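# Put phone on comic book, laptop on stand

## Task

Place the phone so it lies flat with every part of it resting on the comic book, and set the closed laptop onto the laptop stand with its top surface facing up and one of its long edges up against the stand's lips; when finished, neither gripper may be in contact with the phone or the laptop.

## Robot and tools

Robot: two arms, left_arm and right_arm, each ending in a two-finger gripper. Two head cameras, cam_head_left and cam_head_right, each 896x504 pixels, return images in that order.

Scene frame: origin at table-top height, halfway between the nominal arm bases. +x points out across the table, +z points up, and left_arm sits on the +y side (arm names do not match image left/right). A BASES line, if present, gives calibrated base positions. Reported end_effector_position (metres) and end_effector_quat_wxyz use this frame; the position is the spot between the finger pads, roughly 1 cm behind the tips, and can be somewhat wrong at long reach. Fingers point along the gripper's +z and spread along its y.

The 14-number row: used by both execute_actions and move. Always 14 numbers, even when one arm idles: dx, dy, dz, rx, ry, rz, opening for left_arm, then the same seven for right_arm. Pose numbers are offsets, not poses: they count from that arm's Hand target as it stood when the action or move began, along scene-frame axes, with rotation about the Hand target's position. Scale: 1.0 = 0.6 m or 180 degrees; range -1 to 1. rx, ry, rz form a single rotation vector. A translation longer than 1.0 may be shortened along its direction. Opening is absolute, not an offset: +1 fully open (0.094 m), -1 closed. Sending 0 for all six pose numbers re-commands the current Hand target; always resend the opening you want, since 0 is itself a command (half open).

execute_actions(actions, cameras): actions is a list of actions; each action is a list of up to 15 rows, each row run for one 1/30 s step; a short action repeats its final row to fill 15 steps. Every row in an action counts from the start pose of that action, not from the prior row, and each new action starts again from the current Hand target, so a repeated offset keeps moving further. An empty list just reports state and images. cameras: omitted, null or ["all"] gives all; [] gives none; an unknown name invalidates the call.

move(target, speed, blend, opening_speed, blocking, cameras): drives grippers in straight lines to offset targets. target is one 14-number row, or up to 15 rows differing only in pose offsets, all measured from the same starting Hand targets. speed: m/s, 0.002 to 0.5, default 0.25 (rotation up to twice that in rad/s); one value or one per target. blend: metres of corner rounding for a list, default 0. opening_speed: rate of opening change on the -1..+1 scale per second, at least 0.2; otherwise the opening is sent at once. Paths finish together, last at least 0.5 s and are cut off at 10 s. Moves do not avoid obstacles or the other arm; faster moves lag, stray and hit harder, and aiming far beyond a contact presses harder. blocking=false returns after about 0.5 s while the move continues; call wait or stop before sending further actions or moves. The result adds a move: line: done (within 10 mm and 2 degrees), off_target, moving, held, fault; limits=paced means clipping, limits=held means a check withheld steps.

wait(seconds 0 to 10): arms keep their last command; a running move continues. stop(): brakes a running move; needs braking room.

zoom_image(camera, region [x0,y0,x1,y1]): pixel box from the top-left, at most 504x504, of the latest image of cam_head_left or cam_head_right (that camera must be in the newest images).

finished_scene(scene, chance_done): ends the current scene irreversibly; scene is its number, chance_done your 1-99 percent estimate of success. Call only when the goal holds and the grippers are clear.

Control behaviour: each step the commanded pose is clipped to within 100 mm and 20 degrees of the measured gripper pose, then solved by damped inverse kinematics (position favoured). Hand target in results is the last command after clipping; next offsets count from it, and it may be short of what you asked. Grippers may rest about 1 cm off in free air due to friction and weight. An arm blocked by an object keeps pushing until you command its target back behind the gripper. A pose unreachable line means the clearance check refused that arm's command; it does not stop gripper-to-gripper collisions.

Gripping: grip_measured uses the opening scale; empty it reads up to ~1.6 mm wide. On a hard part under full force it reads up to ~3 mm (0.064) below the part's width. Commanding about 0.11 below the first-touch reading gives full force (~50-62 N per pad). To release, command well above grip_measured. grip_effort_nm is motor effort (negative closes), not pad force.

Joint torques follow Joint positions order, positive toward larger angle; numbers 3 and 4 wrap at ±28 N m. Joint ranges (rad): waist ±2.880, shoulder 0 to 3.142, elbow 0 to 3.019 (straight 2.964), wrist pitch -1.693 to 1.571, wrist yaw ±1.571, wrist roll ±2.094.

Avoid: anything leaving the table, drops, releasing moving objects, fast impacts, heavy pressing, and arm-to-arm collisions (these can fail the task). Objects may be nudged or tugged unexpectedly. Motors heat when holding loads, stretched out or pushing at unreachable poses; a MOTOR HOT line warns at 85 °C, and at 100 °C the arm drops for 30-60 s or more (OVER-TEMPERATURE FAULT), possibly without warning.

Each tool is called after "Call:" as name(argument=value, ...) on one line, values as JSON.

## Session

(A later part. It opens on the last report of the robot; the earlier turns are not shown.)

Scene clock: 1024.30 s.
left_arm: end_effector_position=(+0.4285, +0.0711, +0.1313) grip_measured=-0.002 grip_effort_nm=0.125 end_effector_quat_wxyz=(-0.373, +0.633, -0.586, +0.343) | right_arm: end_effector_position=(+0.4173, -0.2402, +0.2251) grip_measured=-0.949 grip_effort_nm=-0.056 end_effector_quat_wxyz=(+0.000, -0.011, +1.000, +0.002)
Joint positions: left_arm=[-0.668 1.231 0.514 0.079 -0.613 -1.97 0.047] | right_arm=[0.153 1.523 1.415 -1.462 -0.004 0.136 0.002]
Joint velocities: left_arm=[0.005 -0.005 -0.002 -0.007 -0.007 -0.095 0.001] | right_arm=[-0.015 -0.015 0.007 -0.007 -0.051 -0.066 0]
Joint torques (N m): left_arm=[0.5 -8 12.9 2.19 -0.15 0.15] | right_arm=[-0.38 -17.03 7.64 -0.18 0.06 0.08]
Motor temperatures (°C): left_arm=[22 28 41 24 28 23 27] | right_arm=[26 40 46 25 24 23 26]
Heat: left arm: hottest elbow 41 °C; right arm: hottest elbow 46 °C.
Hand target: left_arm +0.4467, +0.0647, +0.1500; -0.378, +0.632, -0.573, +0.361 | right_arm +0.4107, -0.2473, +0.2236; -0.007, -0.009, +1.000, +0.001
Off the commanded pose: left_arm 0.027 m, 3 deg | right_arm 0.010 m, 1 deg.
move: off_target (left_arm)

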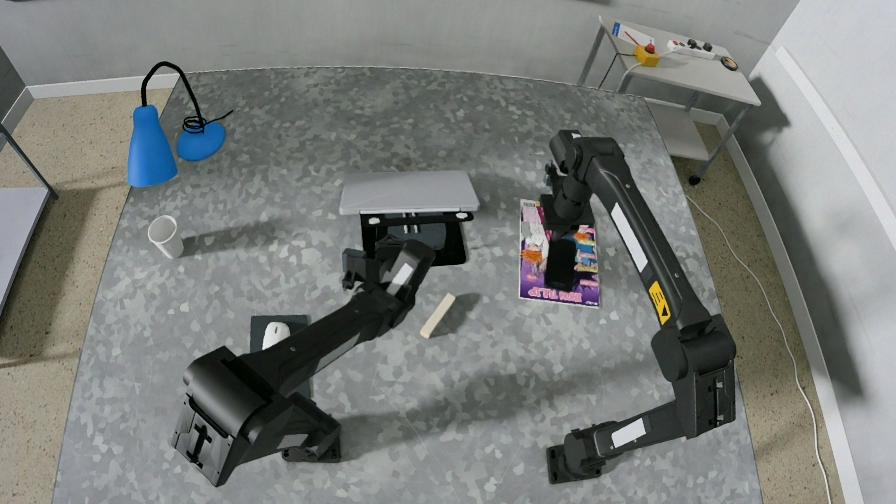

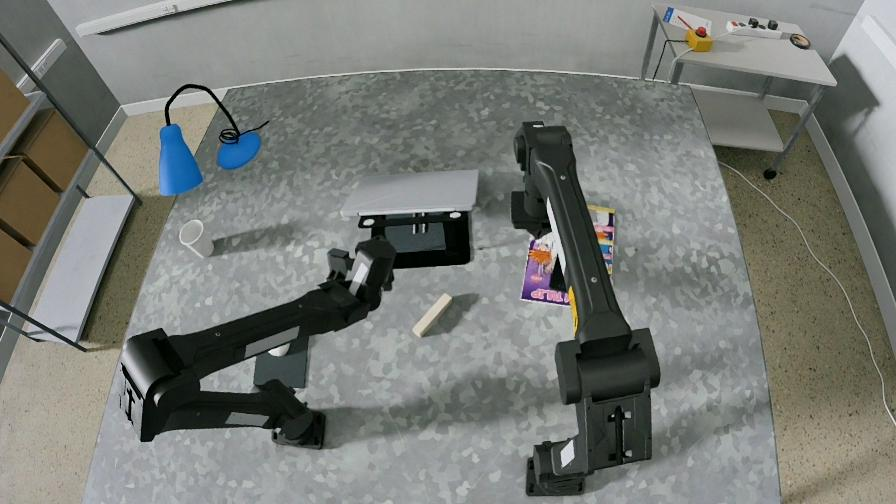

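Call:
move(target=[0.01,-0.005,0.05,0,0,0,0.0,0,0,0,0,0,0,-0.95], speed=0.12, cameras=[])

Scene clock: 1028.63 s.
left_arm: end_effector_position=(+0.4322, +0.0687, +0.1465) grip_measured=-0.002 grip_effort_nm=0.125 end_effector_quat_wxyz=(-0.372, +0.632, -0.591, +0.337) | right_arm: end_effector_position=(+0.4173, -0.2402, +0.2251) grip_measured=-0.949 grip_effort_nm=-0.061 end_effector_quat_wxyz=(+0.000, -0.011, +1.000, +0.002)
Joint positions: left_arm=[-0.666 1.205 0.554 0 -0.611 -1.967 0.047] | right_arm=[0.153 1.523 1.415 -1.462 -0.004 0.136 0.002]
Joint velocities: left_arm=[-0.005 0.005 0.002 0.002 0.037 -0.037 0] | right_arm=[-0.005 0.005 0.002 -0.012 -0.051 -0.007 0]
Joint torques (N m): left_arm=[-0.5 -9.93 15.2 1.25 -0.18 0.21] | right_arm=[-0.32 -17.14 7.66 -0.18 0.06 0.09]
Motor temperatures (°C): left_arm=[22 28 41 24 28 23 27] | right_arm=[26 40 46 25 24 23 25]
Heat: left arm: hottest elbow 41 °C; right arm: hottest elbow 46 °C.
Hand target: left_arm +0.4530, +0.0612, +0.1797; -0.378, +0.632, -0.573, +0.361 | right_arm +0.4107, -0.2472, +0.2236; -0.007, -0.009, +1.000, +0.001
Off the commanded pose: left_arm 0.040 m, 4 deg | right_arm 0.010 m, 1 deg.
move: off_target (left_arm)
No camera images: "cameras" was empty.

Call:
move(target=[0.055,0,-0.012,0,0,0,0.0,0,0,0,0,0,0,-0.95], speed=0.08, cameras=["cam_head_left","cam_head_right"])

Call:
zoom_image(camera="cam_head_left", region=[330, 180, 460, 270])

Call:
zoom_image(camera="cam_head_right", region=[330, 180, 460, 270])

Scene clock: 1032.30 s.
left_arm: end_effector_position=(+0.4585, +0.0710, +0.1427) grip_measured=-0.002 grip_effort_nm=0.125 end_effector_quat_wxyz=(-0.370, +0.634, -0.592, +0.333) | right_arm: end_effector_position=(+0.4173, -0.2402, +0.2251) grip_measured=-0.949 grip_effort_nm=-0.061 end_effector_quat_wxyz=(+0.000, -0.011, +1.000, +0.002)
Joint positions: left_arm=[-0.613 1.274 0.599 0.035 -0.567 -1.934 0.047] | right_arm=[0.153 1.523 1.415 -1.462 -0.004 0.136 0.002]
Joint velocities: left_arm=[-0.015 -0.005 0.002 0.012 0.007 -0.051 0] | right_arm=[-0.015 0.015 -0.007 0.007 -0.022 -0.007 0]
Joint torques (N m): left_arm=[-0.32 -8.94 15.27 2.07 -0.13 0.15] | right_arm=[-0.32 -17.08 7.61 -0.2 0.07 0.09]
Motor temperatures (°C): left_arm=[22 28 42 24 28 23 27] | right_arm=[26 40 46 25 24 23 25]
Heat: left arm: hottest elbow 42 °C; right arm: hottest elbow 46 °C.
Hand target: left_arm +0.4859, +0.0610, +0.1723; -0.378, +0.632, -0.573, +0.361 | right_arm +0.4107, -0.2472, +0.2236; -0.007, -0.009, +1.000, +0.001
Off the commanded pose: left_arm 0.042 m, 4 deg | right_arm 0.010 m, 1 deg.
move: off_target (left_arm)

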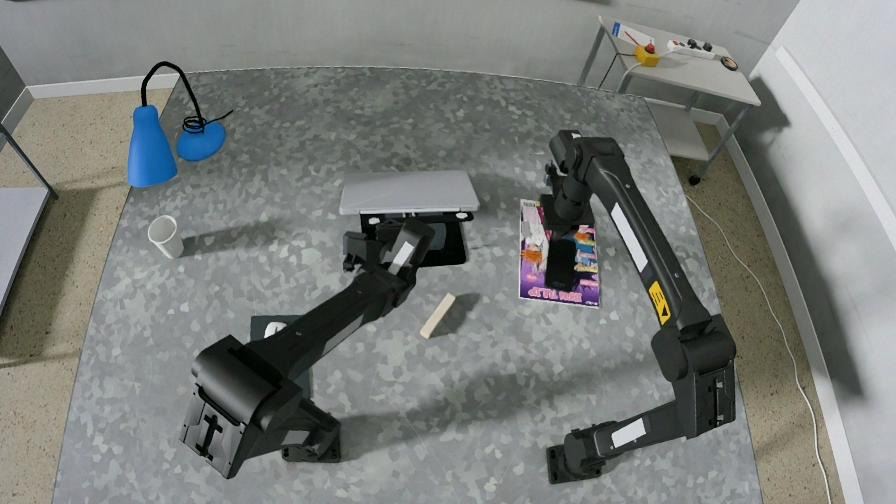

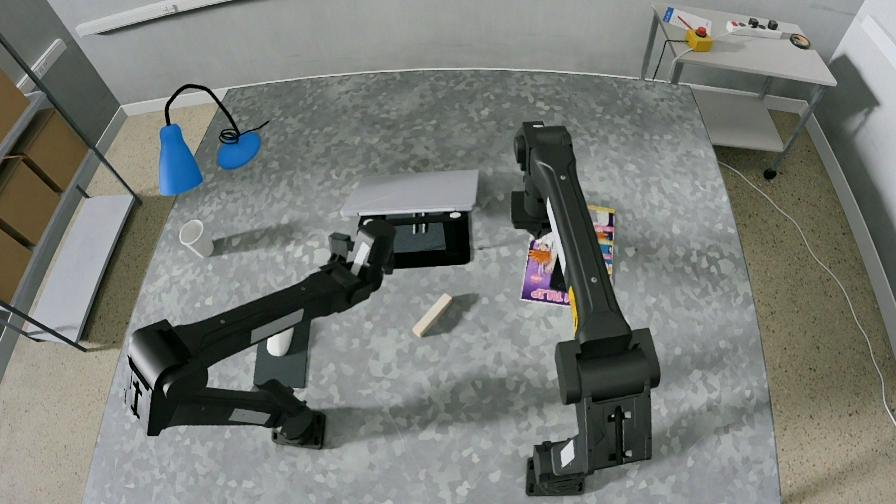

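Scaled by 3.877.

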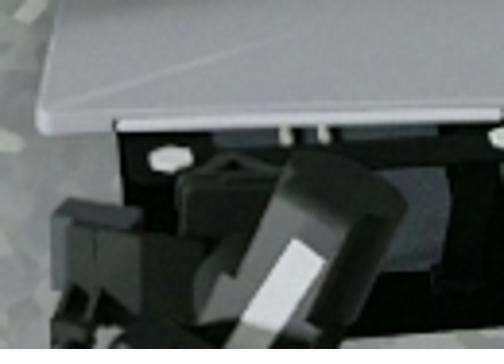

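Scaled by 3.877.

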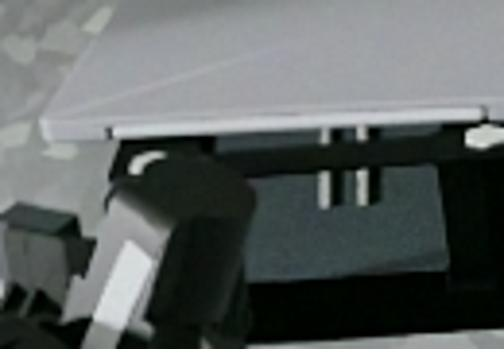

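Call:
move(target=[0.035,-0.005,-0.015,0,0,0,0.0,0,0,0,0,0,0,-0.95], speed=0.05, cameras=["cam_head_left","cam_head_right"])

Call:
zoom_image(camera="cam_head_left", region=[330, 180, 460, 270])

Call:
zoom_image(camera="cam_head_right", region=[330, 180, 460, 270])

Scene clock: 1037.40 s.
left_arm: end_effector_position=(+0.4793, +0.0668, +0.1356) grip_measured=-0.002 grip_effort_nm=0.125 end_effector_quat_wxyz=(-0.370, +0.634, -0.591, +0.334) | right_arm: end_effector_position=(+0.4173, -0.2402, +0.2251) grip_measured=-0.949 grip_effort_nm=-0.061 end_effector_quat_wxyz=(+0.000, -0.011, +1.000, +0.002)
Joint positions: left_arm=[-0.59 1.346 0.636 0.08 -0.548 -1.919 0.047] | right_arm=[0.153 1.523 1.415 -1.462 -0.004 0.136 0.002]
Joint velocities: left_arm=[-0.015 -0.005 -0.002 -0.002 0.022 0.037 0] | right_arm=[-0.015 -0.005 -0.002 -0.017 -0.022 -0.037 0]
Joint torques (N m): left_arm=[0.26 -9.47 15.04 2.19 -0.15 0.15] | right_arm=[-0.44 -17.08 7.66 -0.16 0.06 0.09]
Motor temperatures (°C): left_arm=[22 28 43 24 28 23 27] | right_arm=[26 40 46 25 24 23 25]
Heat: left arm: hottest elbow 43 °C; right arm: hottest elbow 46 °C.
Hand target: left_arm +0.5066, +0.0580, +0.1631; -0.378, +0.632, -0.573, +0.361 | right_arm +0.4107, -0.2472, +0.2236; -0.007, -0.009, +1.000, +0.001
Off the commanded pose: left_arm 0.040 m, 4 deg | right_arm 0.010 m, 1 deg.
move: off_target (left_arm)

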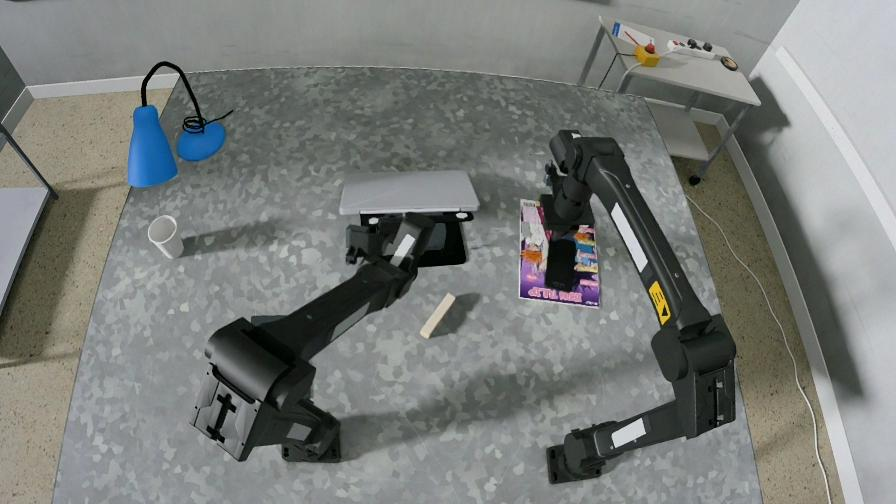

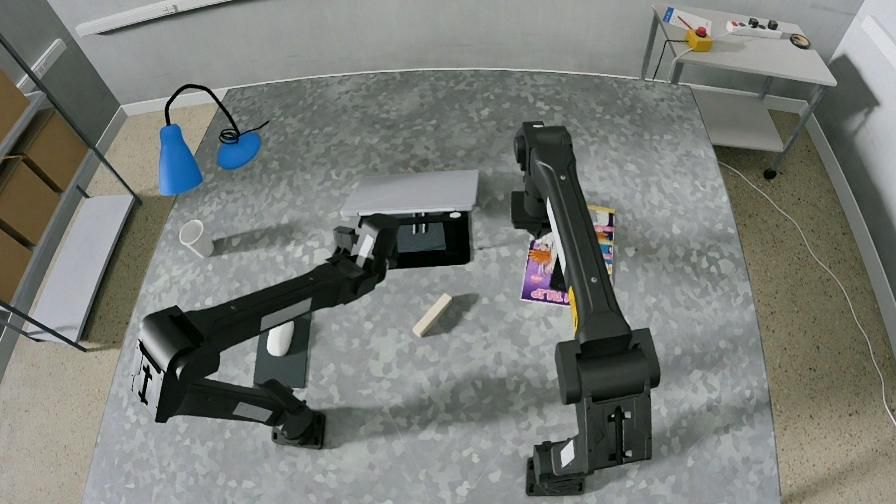

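Scaled by 3.877.

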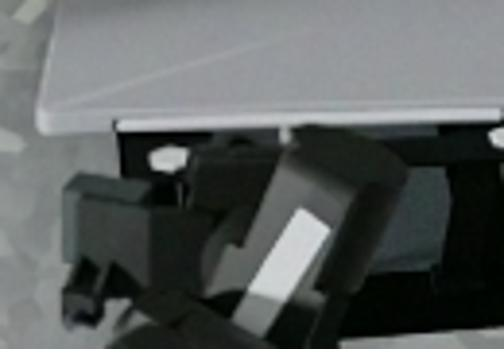

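Scaled by 3.877.

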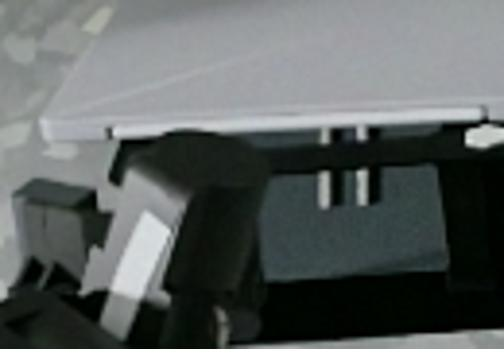

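Call:
move(target=[0,0,0,0,0,0,-0.98,0,0,0,0,0,0,-0.95], opening_speed=0.4)

Call:
zoom_image(camera="cam_head_left", region=[325, 155, 495, 275])

Scene clock: 1043.10 s.
left_arm: end_effector_position=(+0.4820, +0.0663, +0.1390) grip_measured=-0.796 grip_effort_nm=-1.004 end_effector_quat_wxyz=(-0.366, +0.642, -0.579, +0.343) | right_arm: end_effector_position=(+0.4173, -0.2402, +0.2251) grip_measured=-0.949 grip_effort_nm=-0.061 end_effector_quat_wxyz=(+0.000, -0.011, +1.000, +0.002)
Joint positions: left_arm=[-0.588 1.346 0.641 0.086 -0.547 -1.945 0.01] | right_arm=[0.153 1.523 1.415 -1.462 -0.004 0.136 0.002]
Joint velocities: left_arm=[-0.015 -0.005 -0.002 0.007 -0.051 -0.007 -0.001] | right_arm=[0.015 0.005 0.002 0.007 0.007 -0.007 0]
Joint torques (N m): left_arm=[0.09 -9.7 14.57 2.21 -0.14 0.35] | right_arm=[-0.32 -17.03 7.65 -0.17 0.06 0.08]
Motor temperatures (°C): left_arm=[22 28 43 24 28 23 27] | right_arm=[26 40 45 25 24 23 25]
Heat: left arm: hottest elbow 43 °C; right arm: hottest elbow 45 °C.
Hand target: left_arm +0.5066, +0.0579, +0.1631; -0.378, +0.632, -0.573, +0.361 | right_arm +0.4107, -0.2472, +0.2236; -0.007, -0.008, +1.000, +0.001
Off the commanded pose: left_arm 0.035 m, 3 deg | right_arm 0.010 m, 1 deg.
move: off_target (left_arm)

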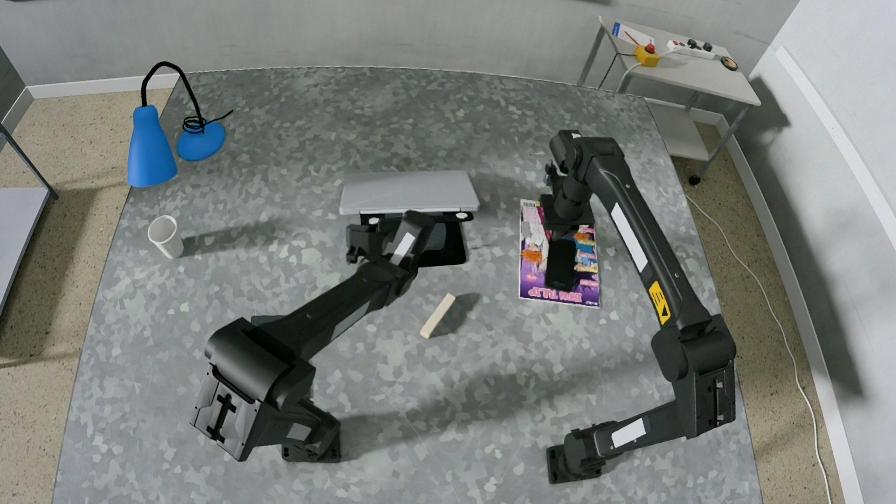

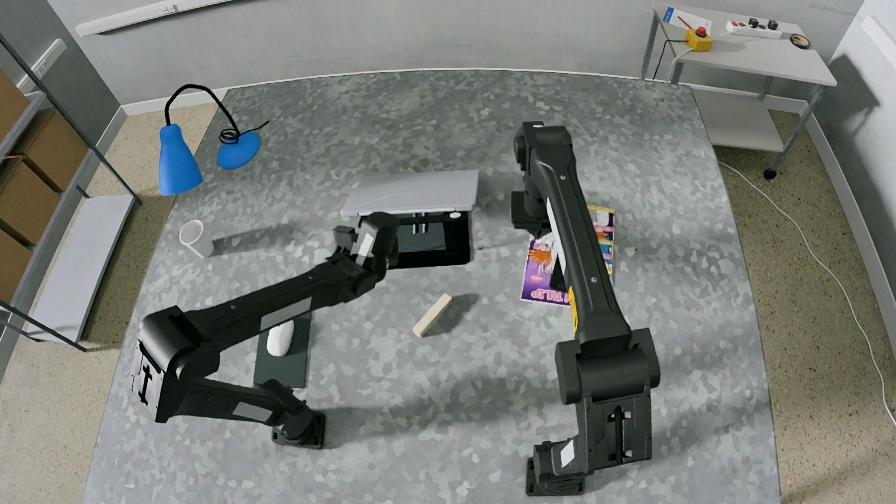

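Scaled by 2.965.

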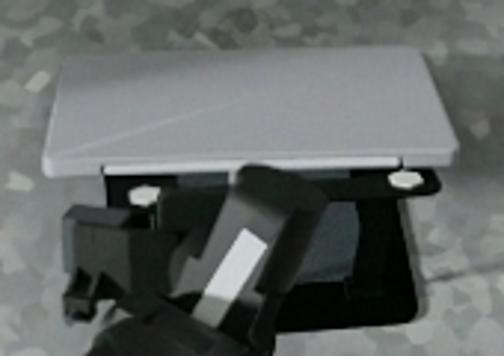

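Call:
move(target=[[0,0,0,0,0,0,-0.98,-0.01,0.23,0,0,0,0,-0.95],[0,0,0,0,0,0,-0.98,0.04,0.255,-0.08,0,0,0,-0.95]], speed=0.15)

Call:
zoom_image(camera="cam_head_left", region=[345, 160, 515, 280])

Scene clock: 1053.50 s.
left_arm: end_effector_position=(+0.4820, +0.0663, +0.1390) grip_measured=-0.797 grip_effort_nm=-1.009 end_effector_quat_wxyz=(-0.366, +0.642, -0.579, +0.344) | right_arm: end_effector_position=(+0.4152, -0.1067, +0.1639) grip_measured=-0.949 grip_effort_nm=-0.066 end_effector_quat_wxyz=(-0.028, -0.010, +1.000, -0.008)
Joint positions: left_arm=[-0.588 1.346 0.641 0.086 -0.547 -1.946 0.01] | right_arm=[0.425 1.683 1.446 -1.391 -0.008 0.411 0.002]
Joint velocities: left_arm=[-0.005 -0.005 -0.022 0.012 -0.007 -0.022 -0.001] | right_arm=[-0.005 0.015 -0.007 -0.007 -0.066 -0.037 0.001]
Joint torques (N m): left_arm=[-0.44 -9.64 14.58 2.04 -0.2 0.42] | right_arm=[0.97 -16.73 12.21 0.36 0.04 0.21]
Motor temperatures (°C): left_arm=[22 28 43 24 28 24 28] | right_arm=[26 40 46 25 24 23 25]
Heat: left arm: hottest elbow 43 °C; right arm: hottest elbow 46 °C.
Hand target: left_arm +0.5066, +0.0579, +0.1631; -0.378, +0.632, -0.573, +0.361 | right_arm +0.4352, -0.0946, +0.1729; -0.009, -0.009, +1.000, +0.000
Off the commanded pose: left_arm 0.035 m, 3 deg | right_arm 0.026 m, 3 deg.
move: off_target (left_arm, right_arm)

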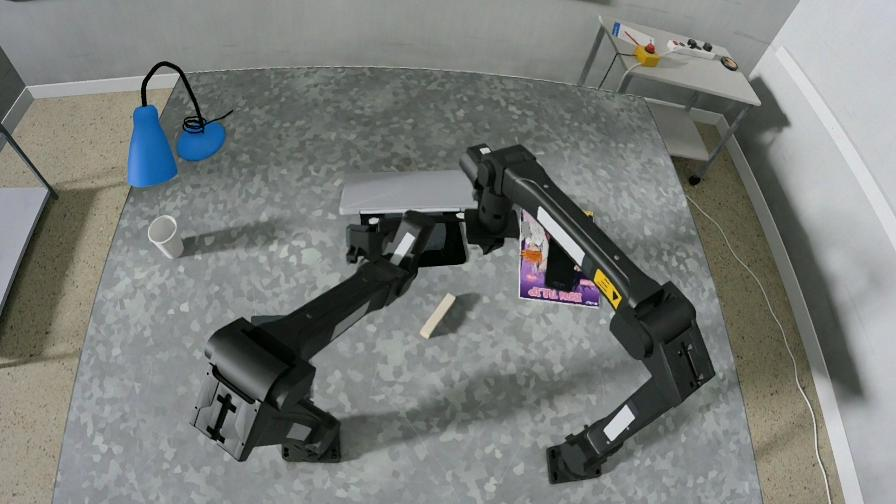

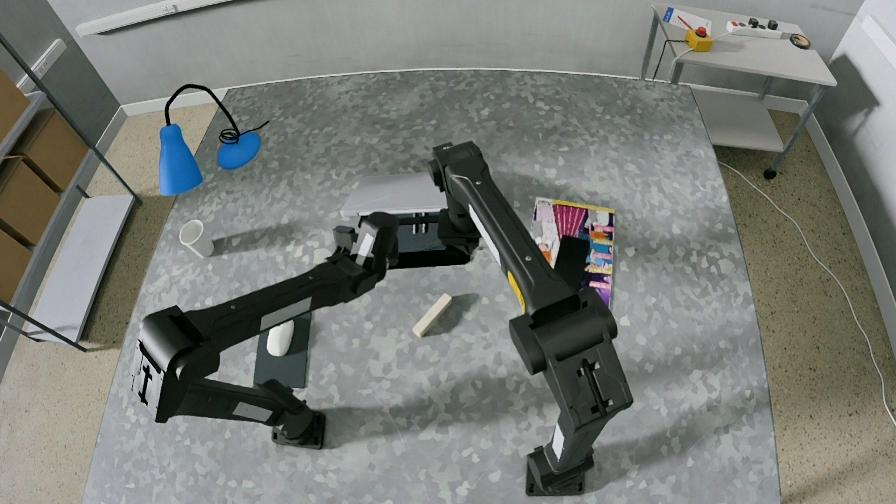

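Scaled by 2.965.

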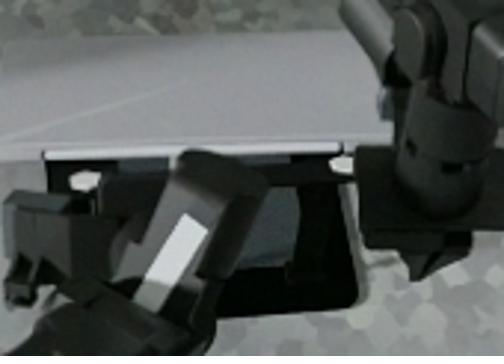

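Call:
move(target=[0,0,0,0,0,0,-0.98,0.067,0.04,0.0,0,0,0,-0.95], speed=0.08, cameras=["cam_head_left"])

Call:
zoom_image(camera="cam_head_left", region=[345, 160, 515, 280])

Scene clock: 1057.23 s.
left_arm: end_effector_position=(+0.4820, +0.0663, +0.1390) grip_measured=-0.797 grip_effort_nm=-1.013 end_effector_quat_wxyz=(-0.366, +0.642, -0.579, +0.344) | right_arm: end_effector_position=(+0.4618, -0.0837, +0.1690) grip_measured=-0.949 grip_effort_nm=-0.061 end_effector_quat_wxyz=(-0.014, -0.007, +1.000, -0.002)
Joint positions: left_arm=[-0.588 1.346 0.641 0.086 -0.547 -1.946 0.01] | right_arm=[0.428 1.794 1.609 -1.414 -0.008 0.419 0.002]
Joint velocities: left_arm=[-0.005 -0.005 0.012 -0.012 0.081 -0.037 0] | right_arm=[0.005 0.015 -0.022 -0.017 -0.095 -0.007 -0.001]
Joint torques (N m): left_arm=[-0.62 -8.41 14.41 1.91 -0.18 0.46] | right_arm=[1.26 -17.85 12.72 -0.28 0.04 0.23]
Motor temperatures (°C): left_arm=[22 28 43 24 28 24 28] | right_arm=[26 40 46 25 24 23 25]
Heat: left arm: hottest elbow 43 °C; right arm: hottest elbow 46 °C.
Hand target: left_arm +0.5066, +0.0579, +0.1631; -0.378, +0.632, -0.573, +0.361 | right_arm +0.4756, -0.0712, +0.1724; -0.009, -0.008, +1.000, +0.000
Off the commanded pose: left_arm 0.035 m, 3 deg | right_arm 0.019 m, 1 deg.
move: off_target (left_arm, right_arm)
Images, in order (width x height): cam_head_left 896x504.

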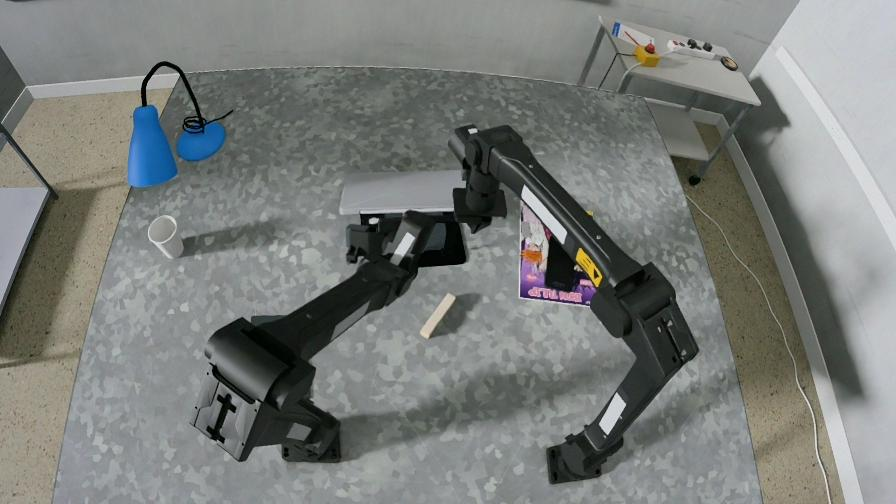

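Scaled by 2.965.

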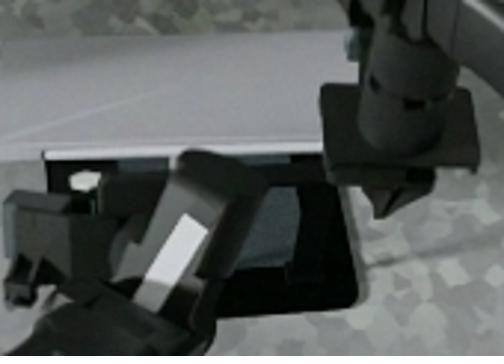

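Call:
move(target=[0,0,0,0,0,0,-0.98,0.04,0.015,-0.03,0,0,0,-0.95], speed=0.05, cameras=["cam_head_left"])

Call:
zoom_image(camera="cam_head_left", region=[345, 160, 515, 280])

Scene clock: 1061.03 s.
left_arm: end_effector_position=(+0.4820, +0.0663, +0.1390) grip_measured=-0.797 grip_effort_nm=-1.013 end_effector_quat_wxyz=(-0.366, +0.642, -0.579, +0.344) | right_arm: end_effector_position=(+0.4821, -0.0743, +0.1531) grip_measured=-0.949 grip_effort_nm=-0.056 end_effector_quat_wxyz=(-0.019, -0.007, +1.000, -0.004)
Joint positions: left_arm=[-0.588 1.346 0.641 0.086 -0.547 -1.946 0.01] | right_arm=[0.428 1.868 1.673 -1.414 -0.008 0.419 0.002]
Joint velocities: left_arm=[-0.005 -0.005 -0.002 -0.012 0.051 0.022 -0.001] | right_arm=[-0.005 -0.015 0.002 -0.002 -0.051 0.022 0]
Joint torques (N m): left_arm=[-0.73 -9.88 14.76 1.99 -0.18 0.46] | right_arm=[0.91 -19.02 12.74 0.13 0.04 0.18]
Motor temperatures (°C): left_arm=[22 28 43 24 28 24 28] | right_arm=[26 40 47 25 24 23 25]
Heat: left arm: hottest elbow 43 °C; right arm: hottest elbow 47 °C.
Hand target: left_arm +0.5066, +0.0579, +0.1631; -0.378, +0.632, -0.573, +0.361 | right_arm +0.4996, -0.0628, +0.1541; -0.009, -0.009, +1.000, +0.000
Off the commanded pose: left_arm 0.035 m, 3 deg | right_arm 0.021 m, 1 deg.
move: off_target (left_arm, right_arm)
Images, in order (width x height): cam_head_left 896x504.

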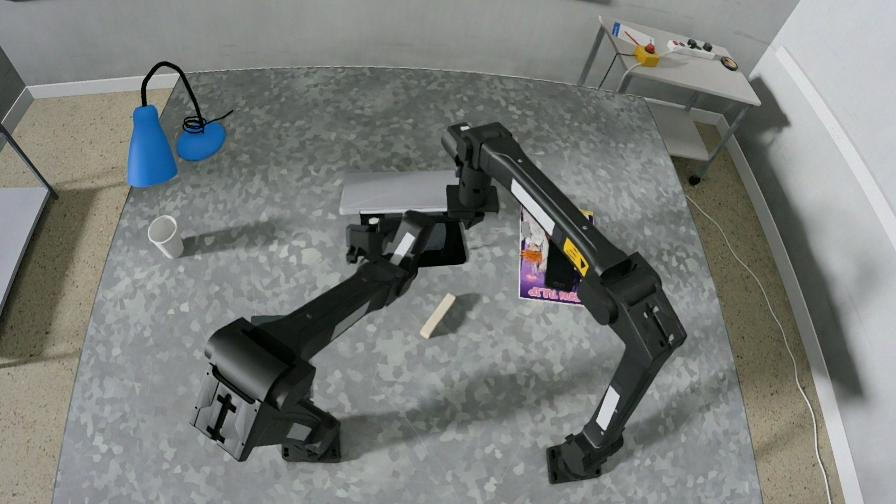

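Scaled by 2.965.

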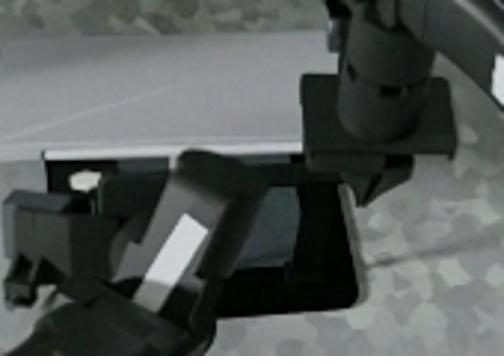

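Call:
move(target=[0,0,0,0,0,0,-0.98,0.04,0.0,0.0,0,0,0,-0.95], speed=0.04, cameras=["cam_head_left"])

Call:
zoom_image(camera="cam_head_left", region=[325, 155, 495, 275])

Scene clock: 1063.70 s.
left_arm: end_effector_position=(+0.4821, +0.0664, +0.1390) grip_measured=-0.797 grip_effort_nm=-1.009 end_effector_quat_wxyz=(-0.366, +0.642, -0.579, +0.344) | right_arm: end_effector_position=(+0.4876, -0.0720, +0.1562) grip_measured=-0.949 grip_effort_nm=-0.066 end_effector_quat_wxyz=(-0.033, -0.010, +0.999, -0.010)
Joint positions: left_arm=[-0.587 1.347 0.641 0.086 -0.547 -1.947 0.01] | right_arm=[0.428 1.903 1.732 -1.469 -0.008 0.412 0.002]
Joint velocities: left_arm=[-0.005 -0.015 0.007 0.012 -0.007 -0.066 0] | right_arm=[-0.005 -0.015 -0.017 -0.002 0.007 -0.007 0.001]
Joint torques (N m): left_arm=[-0.15 -9.88 14.64 2.13 -0.19 0.48] | right_arm=[-0.38 -18.73 14.46 0.98 0.1 0.09]
Motor temperatures (°C): left_arm=[22 28 43 24 28 24 28] | right_arm=[26 40 48 25 24 23 25]
Heat: left arm: hottest elbow 43 °C; right arm: hottest elbow 48 °C.
Hand target: left_arm +0.5066, +0.0579, +0.1630; -0.378, +0.632, -0.573, +0.361 | right_arm +0.5238, -0.0631, +0.1542; -0.009, -0.008, +1.000, +0.000
Off the commanded pose: left_arm 0.035 m, 3 deg | right_arm 0.037 m, 3 deg.
move: off_target (left_arm, right_arm)
Images, in order (width x height): cam_head_left 896x504.

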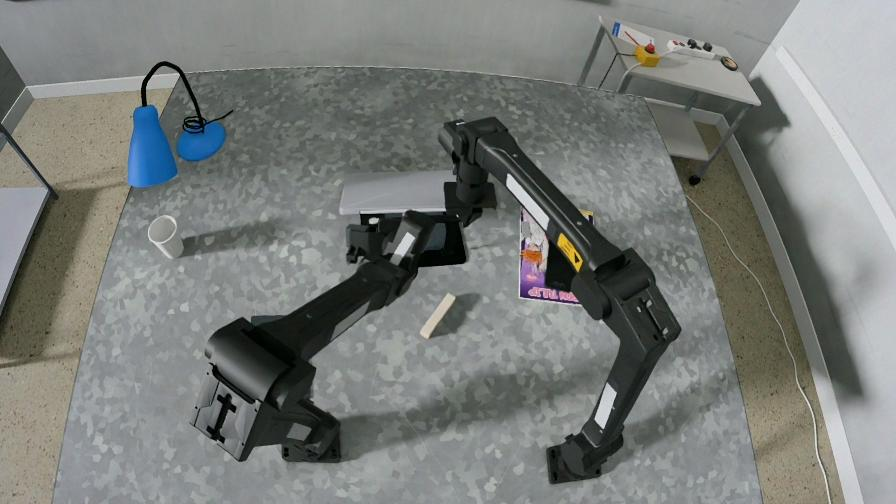

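Scaled by 2.965.

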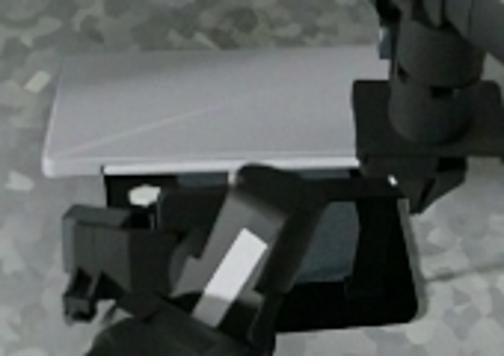

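Call:
move(target=[0,0,0,0,0,0,-0.98,0.035,0.0,0.0,0,0,0,-0.95], speed=0.03, cameras=["cam_head_left","cam_head_right"])

Call:
zoom_image(camera="cam_head_left", region=[325, 155, 495, 275])

Call:
zoom_image(camera="cam_head_right", region=[330, 155, 500, 275])

Scene clock: 1067.63 s.
left_arm: end_effector_position=(+0.4851, +0.0661, +0.1392) grip_measured=-0.797 grip_effort_nm=-1.009 end_effector_quat_wxyz=(-0.366, +0.644, -0.577, +0.344) | right_arm: end_effector_position=(+0.5235, -0.0666, +0.1543) grip_measured=-0.949 grip_effort_nm=-0.061 end_effector_quat_wxyz=(-0.020, -0.009, +1.000, -0.004)
Joint positions: left_arm=[-0.584 1.354 0.648 0.087 -0.547 -1.949 0.01] | right_arm=[0.411 1.982 1.849 -1.478 -0.009 0.397 0.002]
Joint velocities: left_arm=[-0.005 0.005 -0.002 0.002 0.037 -0.051 0] | right_arm=[0.005 0.015 -0.007 0.007 -0.066 0.095 0]
Joint torques (N m): left_arm=[-1.26 -9.47 14.02 1.96 -0.22 0.44] | right_arm=[-0.09 -21.07 12.97 0.23 0.11 0.1]
Motor temperatures (°C): left_arm=[22 28 43 24 27 24 28] | right_arm=[26 40 48 25 24 23 25]
Heat: left arm: hottest elbow 43 °C; right arm: hottest elbow 48 °C.
Hand target: left_arm +0.5067, +0.0579, +0.1632; -0.378, +0.632, -0.573, +0.361 | right_arm +0.5447, -0.0632, +0.1540; -0.009, -0.008, +1.000, +0.000
Off the commanded pose: left_arm 0.033 m, 3 deg | right_arm 0.022 m, 1 deg.
move: off_target (left_arm, right_arm)

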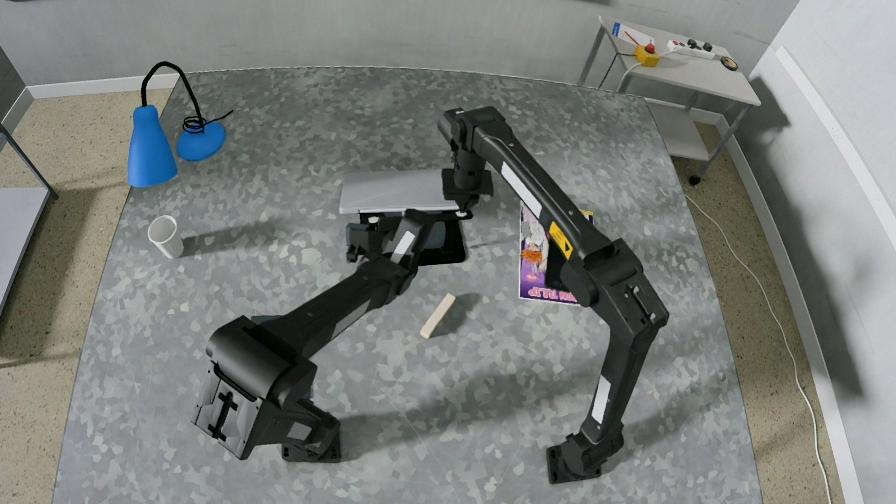

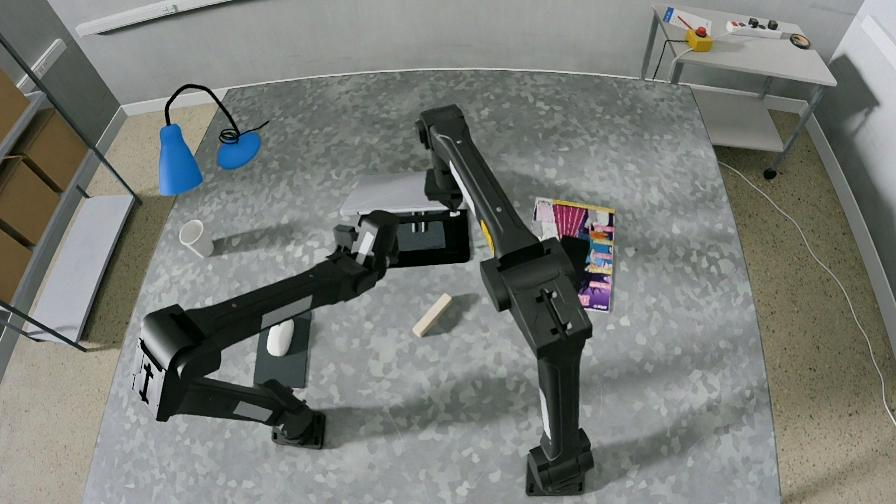

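Scaled by 2.965.

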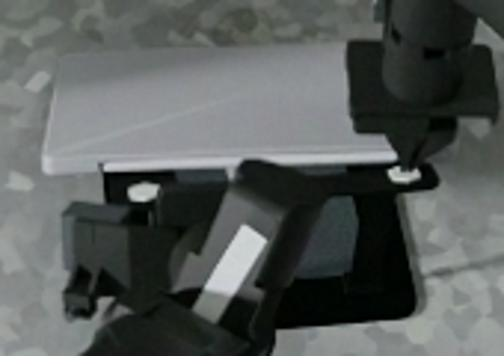

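Scaled by 2.965.

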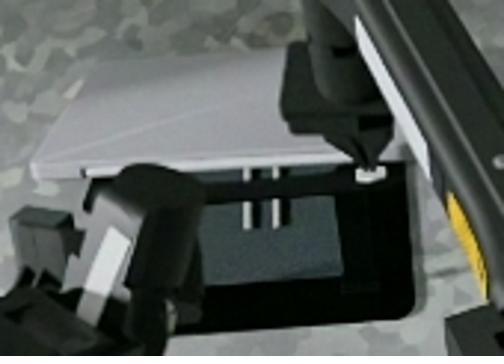

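Call:
move(target=[0,0,0,0,0,0,-0.98,-0.15,-0.02,0.03,0,0,0,-0.95], speed=0.12, cameras=[])

Call:
move(target=[0,0,0,0,0,0,-0.98,-0.05,-0.25,0.08,0,0,0,-0.95], speed=0.25)

Call:
zoom_image(camera="cam_head_left", region=[325, 155, 495, 275])

Call:
zoom_image(camera="cam_head_right", region=[330, 155, 500, 275])

Scene clock: 1072.33 s.
left_arm: end_effector_position=(+0.4851, +0.0663, +0.1392) grip_measured=-0.797 grip_effort_nm=-1.009 end_effector_quat_wxyz=(-0.366, +0.644, -0.577, +0.344) | right_arm: end_effector_position=(+0.4593, -0.0774, +0.1703) grip_measured=-0.949 grip_effort_nm=-0.061 end_effector_quat_wxyz=(-0.014, -0.008, +1.000, -0.002)
Joint positions: left_arm=[-0.584 1.354 0.648 0.087 -0.547 -1.949 0.01] | right_arm=[0.44 1.794 1.614 -1.417 -0.009 0.43 0.002]
Joint velocities: left_arm=[0.015 -0.005 -0.002 0.012 -0.007 -0.037 -0.001] | right_arm=[-0.015 -0.015 -0.017 -0.017 -0.051 0.022 0]
Joint torques (N m): left_arm=[-0.38 -9.76 14.12 2.09 -0.19 0.5] | right_arm=[1.26 -22.36 7.43 0.44 0.06 0.14]
Motor temperatures (°C): left_arm=[22 28 43 24 27 24 28] | right_arm=[26 41 48 25 24 23 25]
Heat: left arm: hottest elbow 43 °C; right arm: hottest elbow 48 °C.
Hand target: left_arm +0.5067, +0.0579, +0.1632; -0.378, +0.632, -0.573, +0.361 | right_arm +0.4546, -0.0739, +0.1725; -0.009, -0.008, +1.000, +0.000
Off the commanded pose: left_arm 0.033 m, 3 deg | right_arm 0.005 m, 1 deg.
move: off_target (left_arm)
No camera images: "cameras" was empty.

Scene clock: 1073.93 s.
left_arm: end_effector_position=(+0.4851, +0.0663, +0.1392) grip_measured=-0.797 grip_effort_nm=-1.004 end_effector_quat_wxyz=(-0.366, +0.644, -0.577, +0.344) | right_arm: end_effector_position=(+0.4307, -0.2189, +0.2259) grip_measured=-0.949 grip_effort_nm=-0.056 end_effector_quat_wxyz=(+0.002, -0.008, +1.000, +0.002)
Joint positions: left_arm=[-0.584 1.354 0.648 0.087 -0.547 -1.949 0.01] | right_arm=[0.194 1.564 1.465 -1.466 -0.004 0.184 0.002]
Joint velocities: left_arm=[-0.005 -0.005 -0.007 -0.002 0.022 -0.007 0] | right_arm=[-0.005 -0.015 -0.017 0.007 -0.037 -0.066 0]
Joint torques (N m): left_arm=[-1.9 -9.47 14.02 2.02 -0.14 0.43] | right_arm=[0.09 -17.61 7.68 -0.18 0.03 0.14]
Motor temperatures (°C): left_arm=[22 28 44 24 27 24 28] | right_arm=[26 41 48 25 24 23 25]
Heat: left arm: hottest elbow 44 °C; right arm: hottest elbow 48 °C.
Hand target: left_arm +0.5067, +0.0579, +0.1632; -0.378, +0.632, -0.573, +0.361 | right_arm +0.4239, -0.2233, +0.2230; -0.007, -0.008, +1.000, +0.001
Off the commanded pose: left_arm 0.033 m, 3 deg | right_arm 0.010 m, 1 deg.
move: off_target (left_arm)

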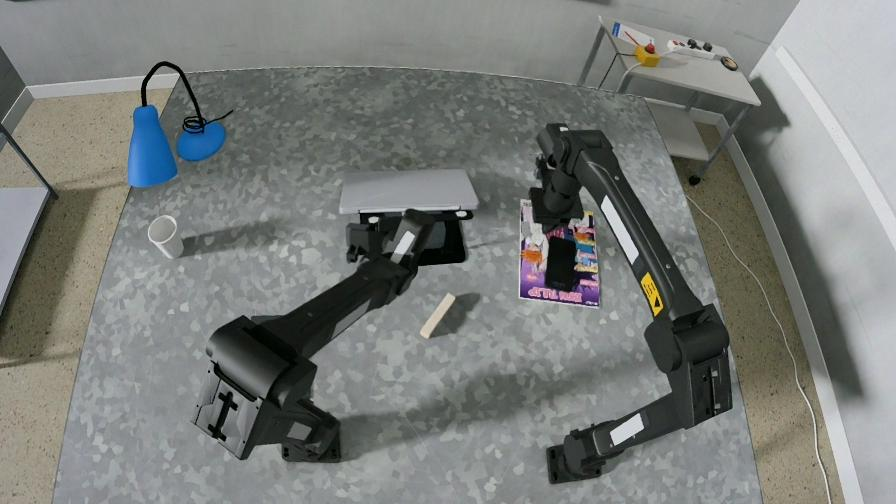

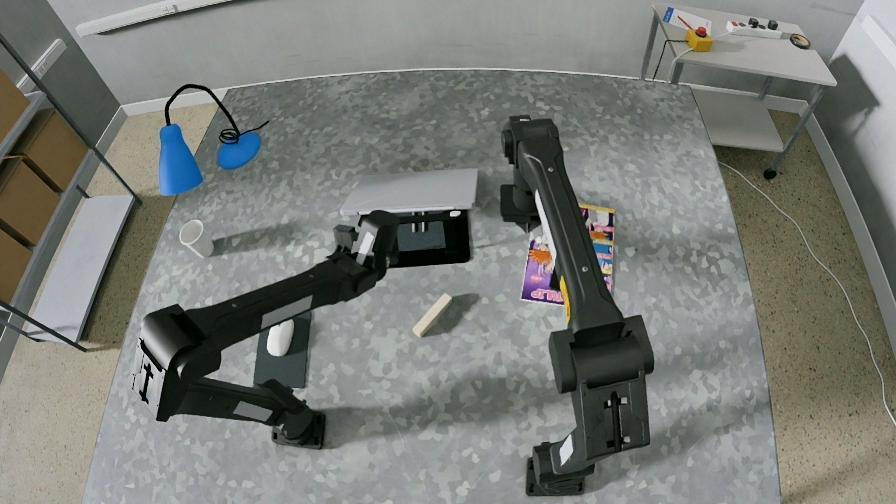

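Scaled by 2.965.

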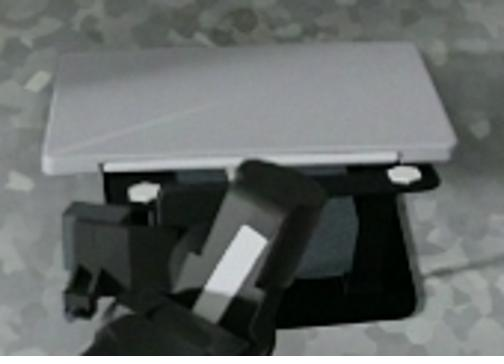

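Scaled by 2.965.

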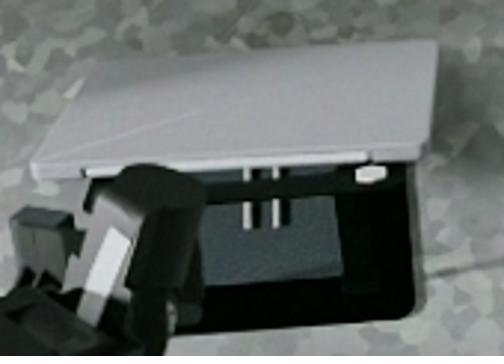

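Call:
move(target=[[0,0,0,0,0,0,-0.98,-0.02,0.2,-0.02,0,0,0,-0.95],[0,0,0,0,0,0,-0.98,0.05,0.235,-0.09,0,0,0,-0.95]], speed=0.15, cameras=[])

Scene clock: 1090.93 s.
left_arm: end_effector_position=(+0.4851, +0.0663, +0.1392) grip_measured=-0.797 grip_effort_nm=-1.009 end_effector_quat_wxyz=(-0.366, +0.644, -0.577, +0.344) | right_arm: end_effector_position=(+0.4354, -0.0953, +0.1595) grip_measured=-0.949 grip_effort_nm=-0.061 end_effector_quat_wxyz=(-0.025, -0.010, +1.000, -0.008)
Joint positions: left_arm=[-0.584 1.354 0.648 0.087 -0.547 -1.949 0.01] | right_arm=[0.43 1.741 1.511 -1.393 -0.007 0.416 0.002]
Joint velocities: left_arm=[-0.005 0.005 -0.002 -0.017 -0.037 0.051 0.001] | right_arm=[0.015 -0.024 0.007 0.007 0.022 0.037 0]
Joint torques (N m): left_arm=[-0.91 -9.99 14.05 1.98 -0.19 0.43] | right_arm=[1.03 -17.85 12.51 0.31 0.01 0.23]
Motor temperatures (°C): left_arm=[22 28 45 24 27 24 28] | right_arm=[26 41 48 25 24 23 25]
Heat: left arm: hottest elbow 45 °C; right arm: hottest elbow 48 °C.
Hand target: left_arm +0.5067, +0.0579, +0.1632; -0.378, +0.632, -0.573, +0.361 | right_arm +0.4543, -0.0830, +0.1665; -0.009, -0.009, +1.000, +0.000
Off the commanded pose: left_arm 0.033 m, 3 deg | right_arm 0.024 m, 2 deg.
move: off_target (left_arm, right_arm)
No camera images: "cameras" was empty.

Call:
execute_actions(actions=[])

Call:
zoom_image(camera="cam_head_left", region=[325, 155, 495, 275])

Scene clock: 1105.70 s.
left_arm: end_effector_position=(+0.4851, +0.0663, +0.1392) grip_measured=-0.797 grip_effort_nm=-1.009 end_effector_quat_wxyz=(-0.366, +0.644, -0.577, +0.344) | right_arm: end_effector_position=(+0.4354, -0.0953, +0.1595) grip_measured=-0.949 grip_effort_nm=-0.056 end_effector_quat_wxyz=(-0.025, -0.009, +1.000, -0.008)
Joint positions: left_arm=[-0.584 1.354 0.648 0.087 -0.547 -1.949 0.01] | right_arm=[0.43 1.741 1.511 -1.393 -0.007 0.416 0.002]
Joint velocities: left_arm=[-0.005 -0.005 -0.007 0.012 0.022 -0.007 0] | right_arm=[-0.005 -0.015 0.002 -0.002 0.037 -0.007 0]
Joint torques (N m): left_arm=[-1.49 -9.82 14.08 2.07 -0.13 0.42] | right_arm=[0.91 -17.67 12.49 0.32 0.01 0.23]
Motor temperatures (°C): left_arm=[22 28 45 24 27 24 29] | right_arm=[26 42 48 25 24 23 25]
Heat: left arm: hottest elbow 45 °C; right arm: hottest elbow 48 °C.
Hand target: left_arm +0.5067, +0.0579, +0.1632; -0.378, +0.632, -0.573, +0.361 | right_arm +0.4543, -0.0830, +0.1665; -0.009, -0.008, +1.000, +0.000
Tool commands: left_gripper/opening=-0.98 right_gripper/opening=-0.95
Off the commanded pose: left_arm 0.033 m, 3 deg | right_arm 0.024 m, 2 deg.

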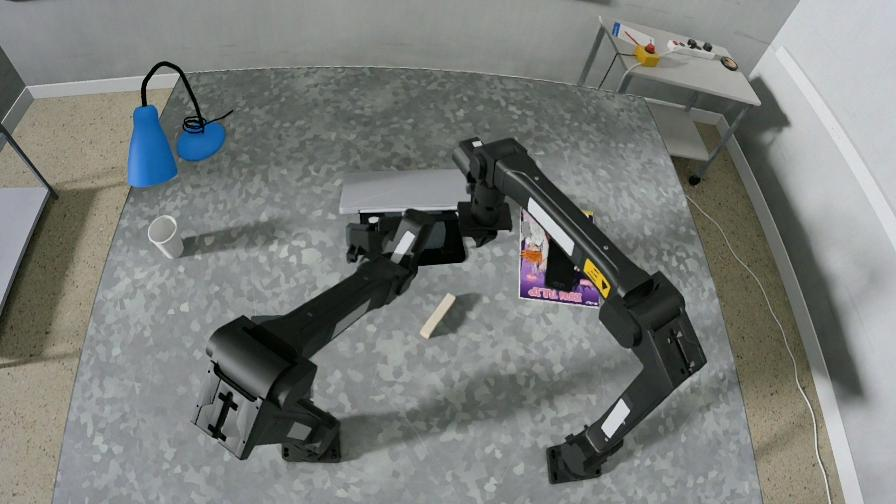

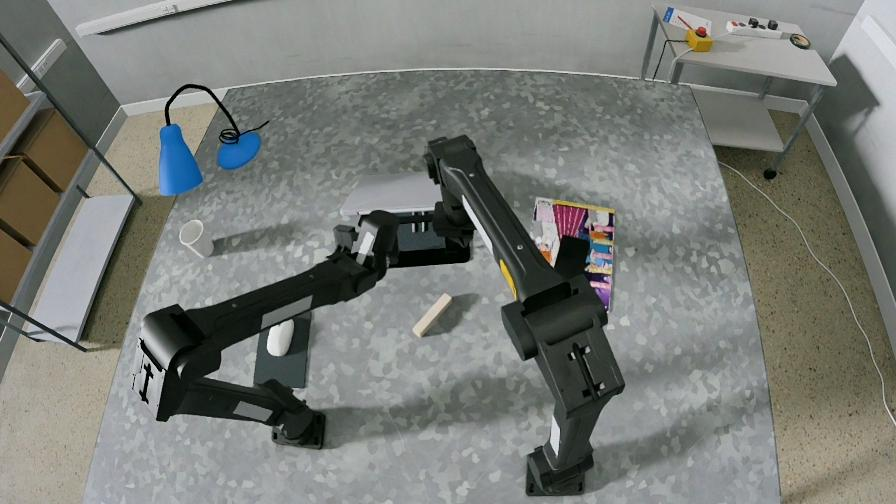

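Scaled by 2.965.

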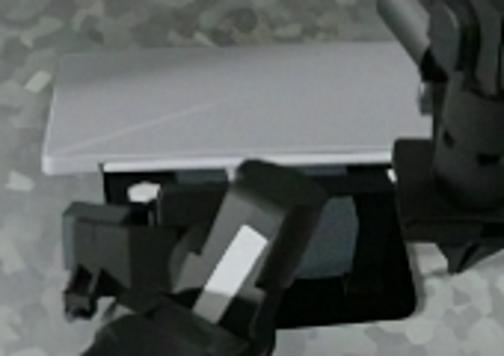

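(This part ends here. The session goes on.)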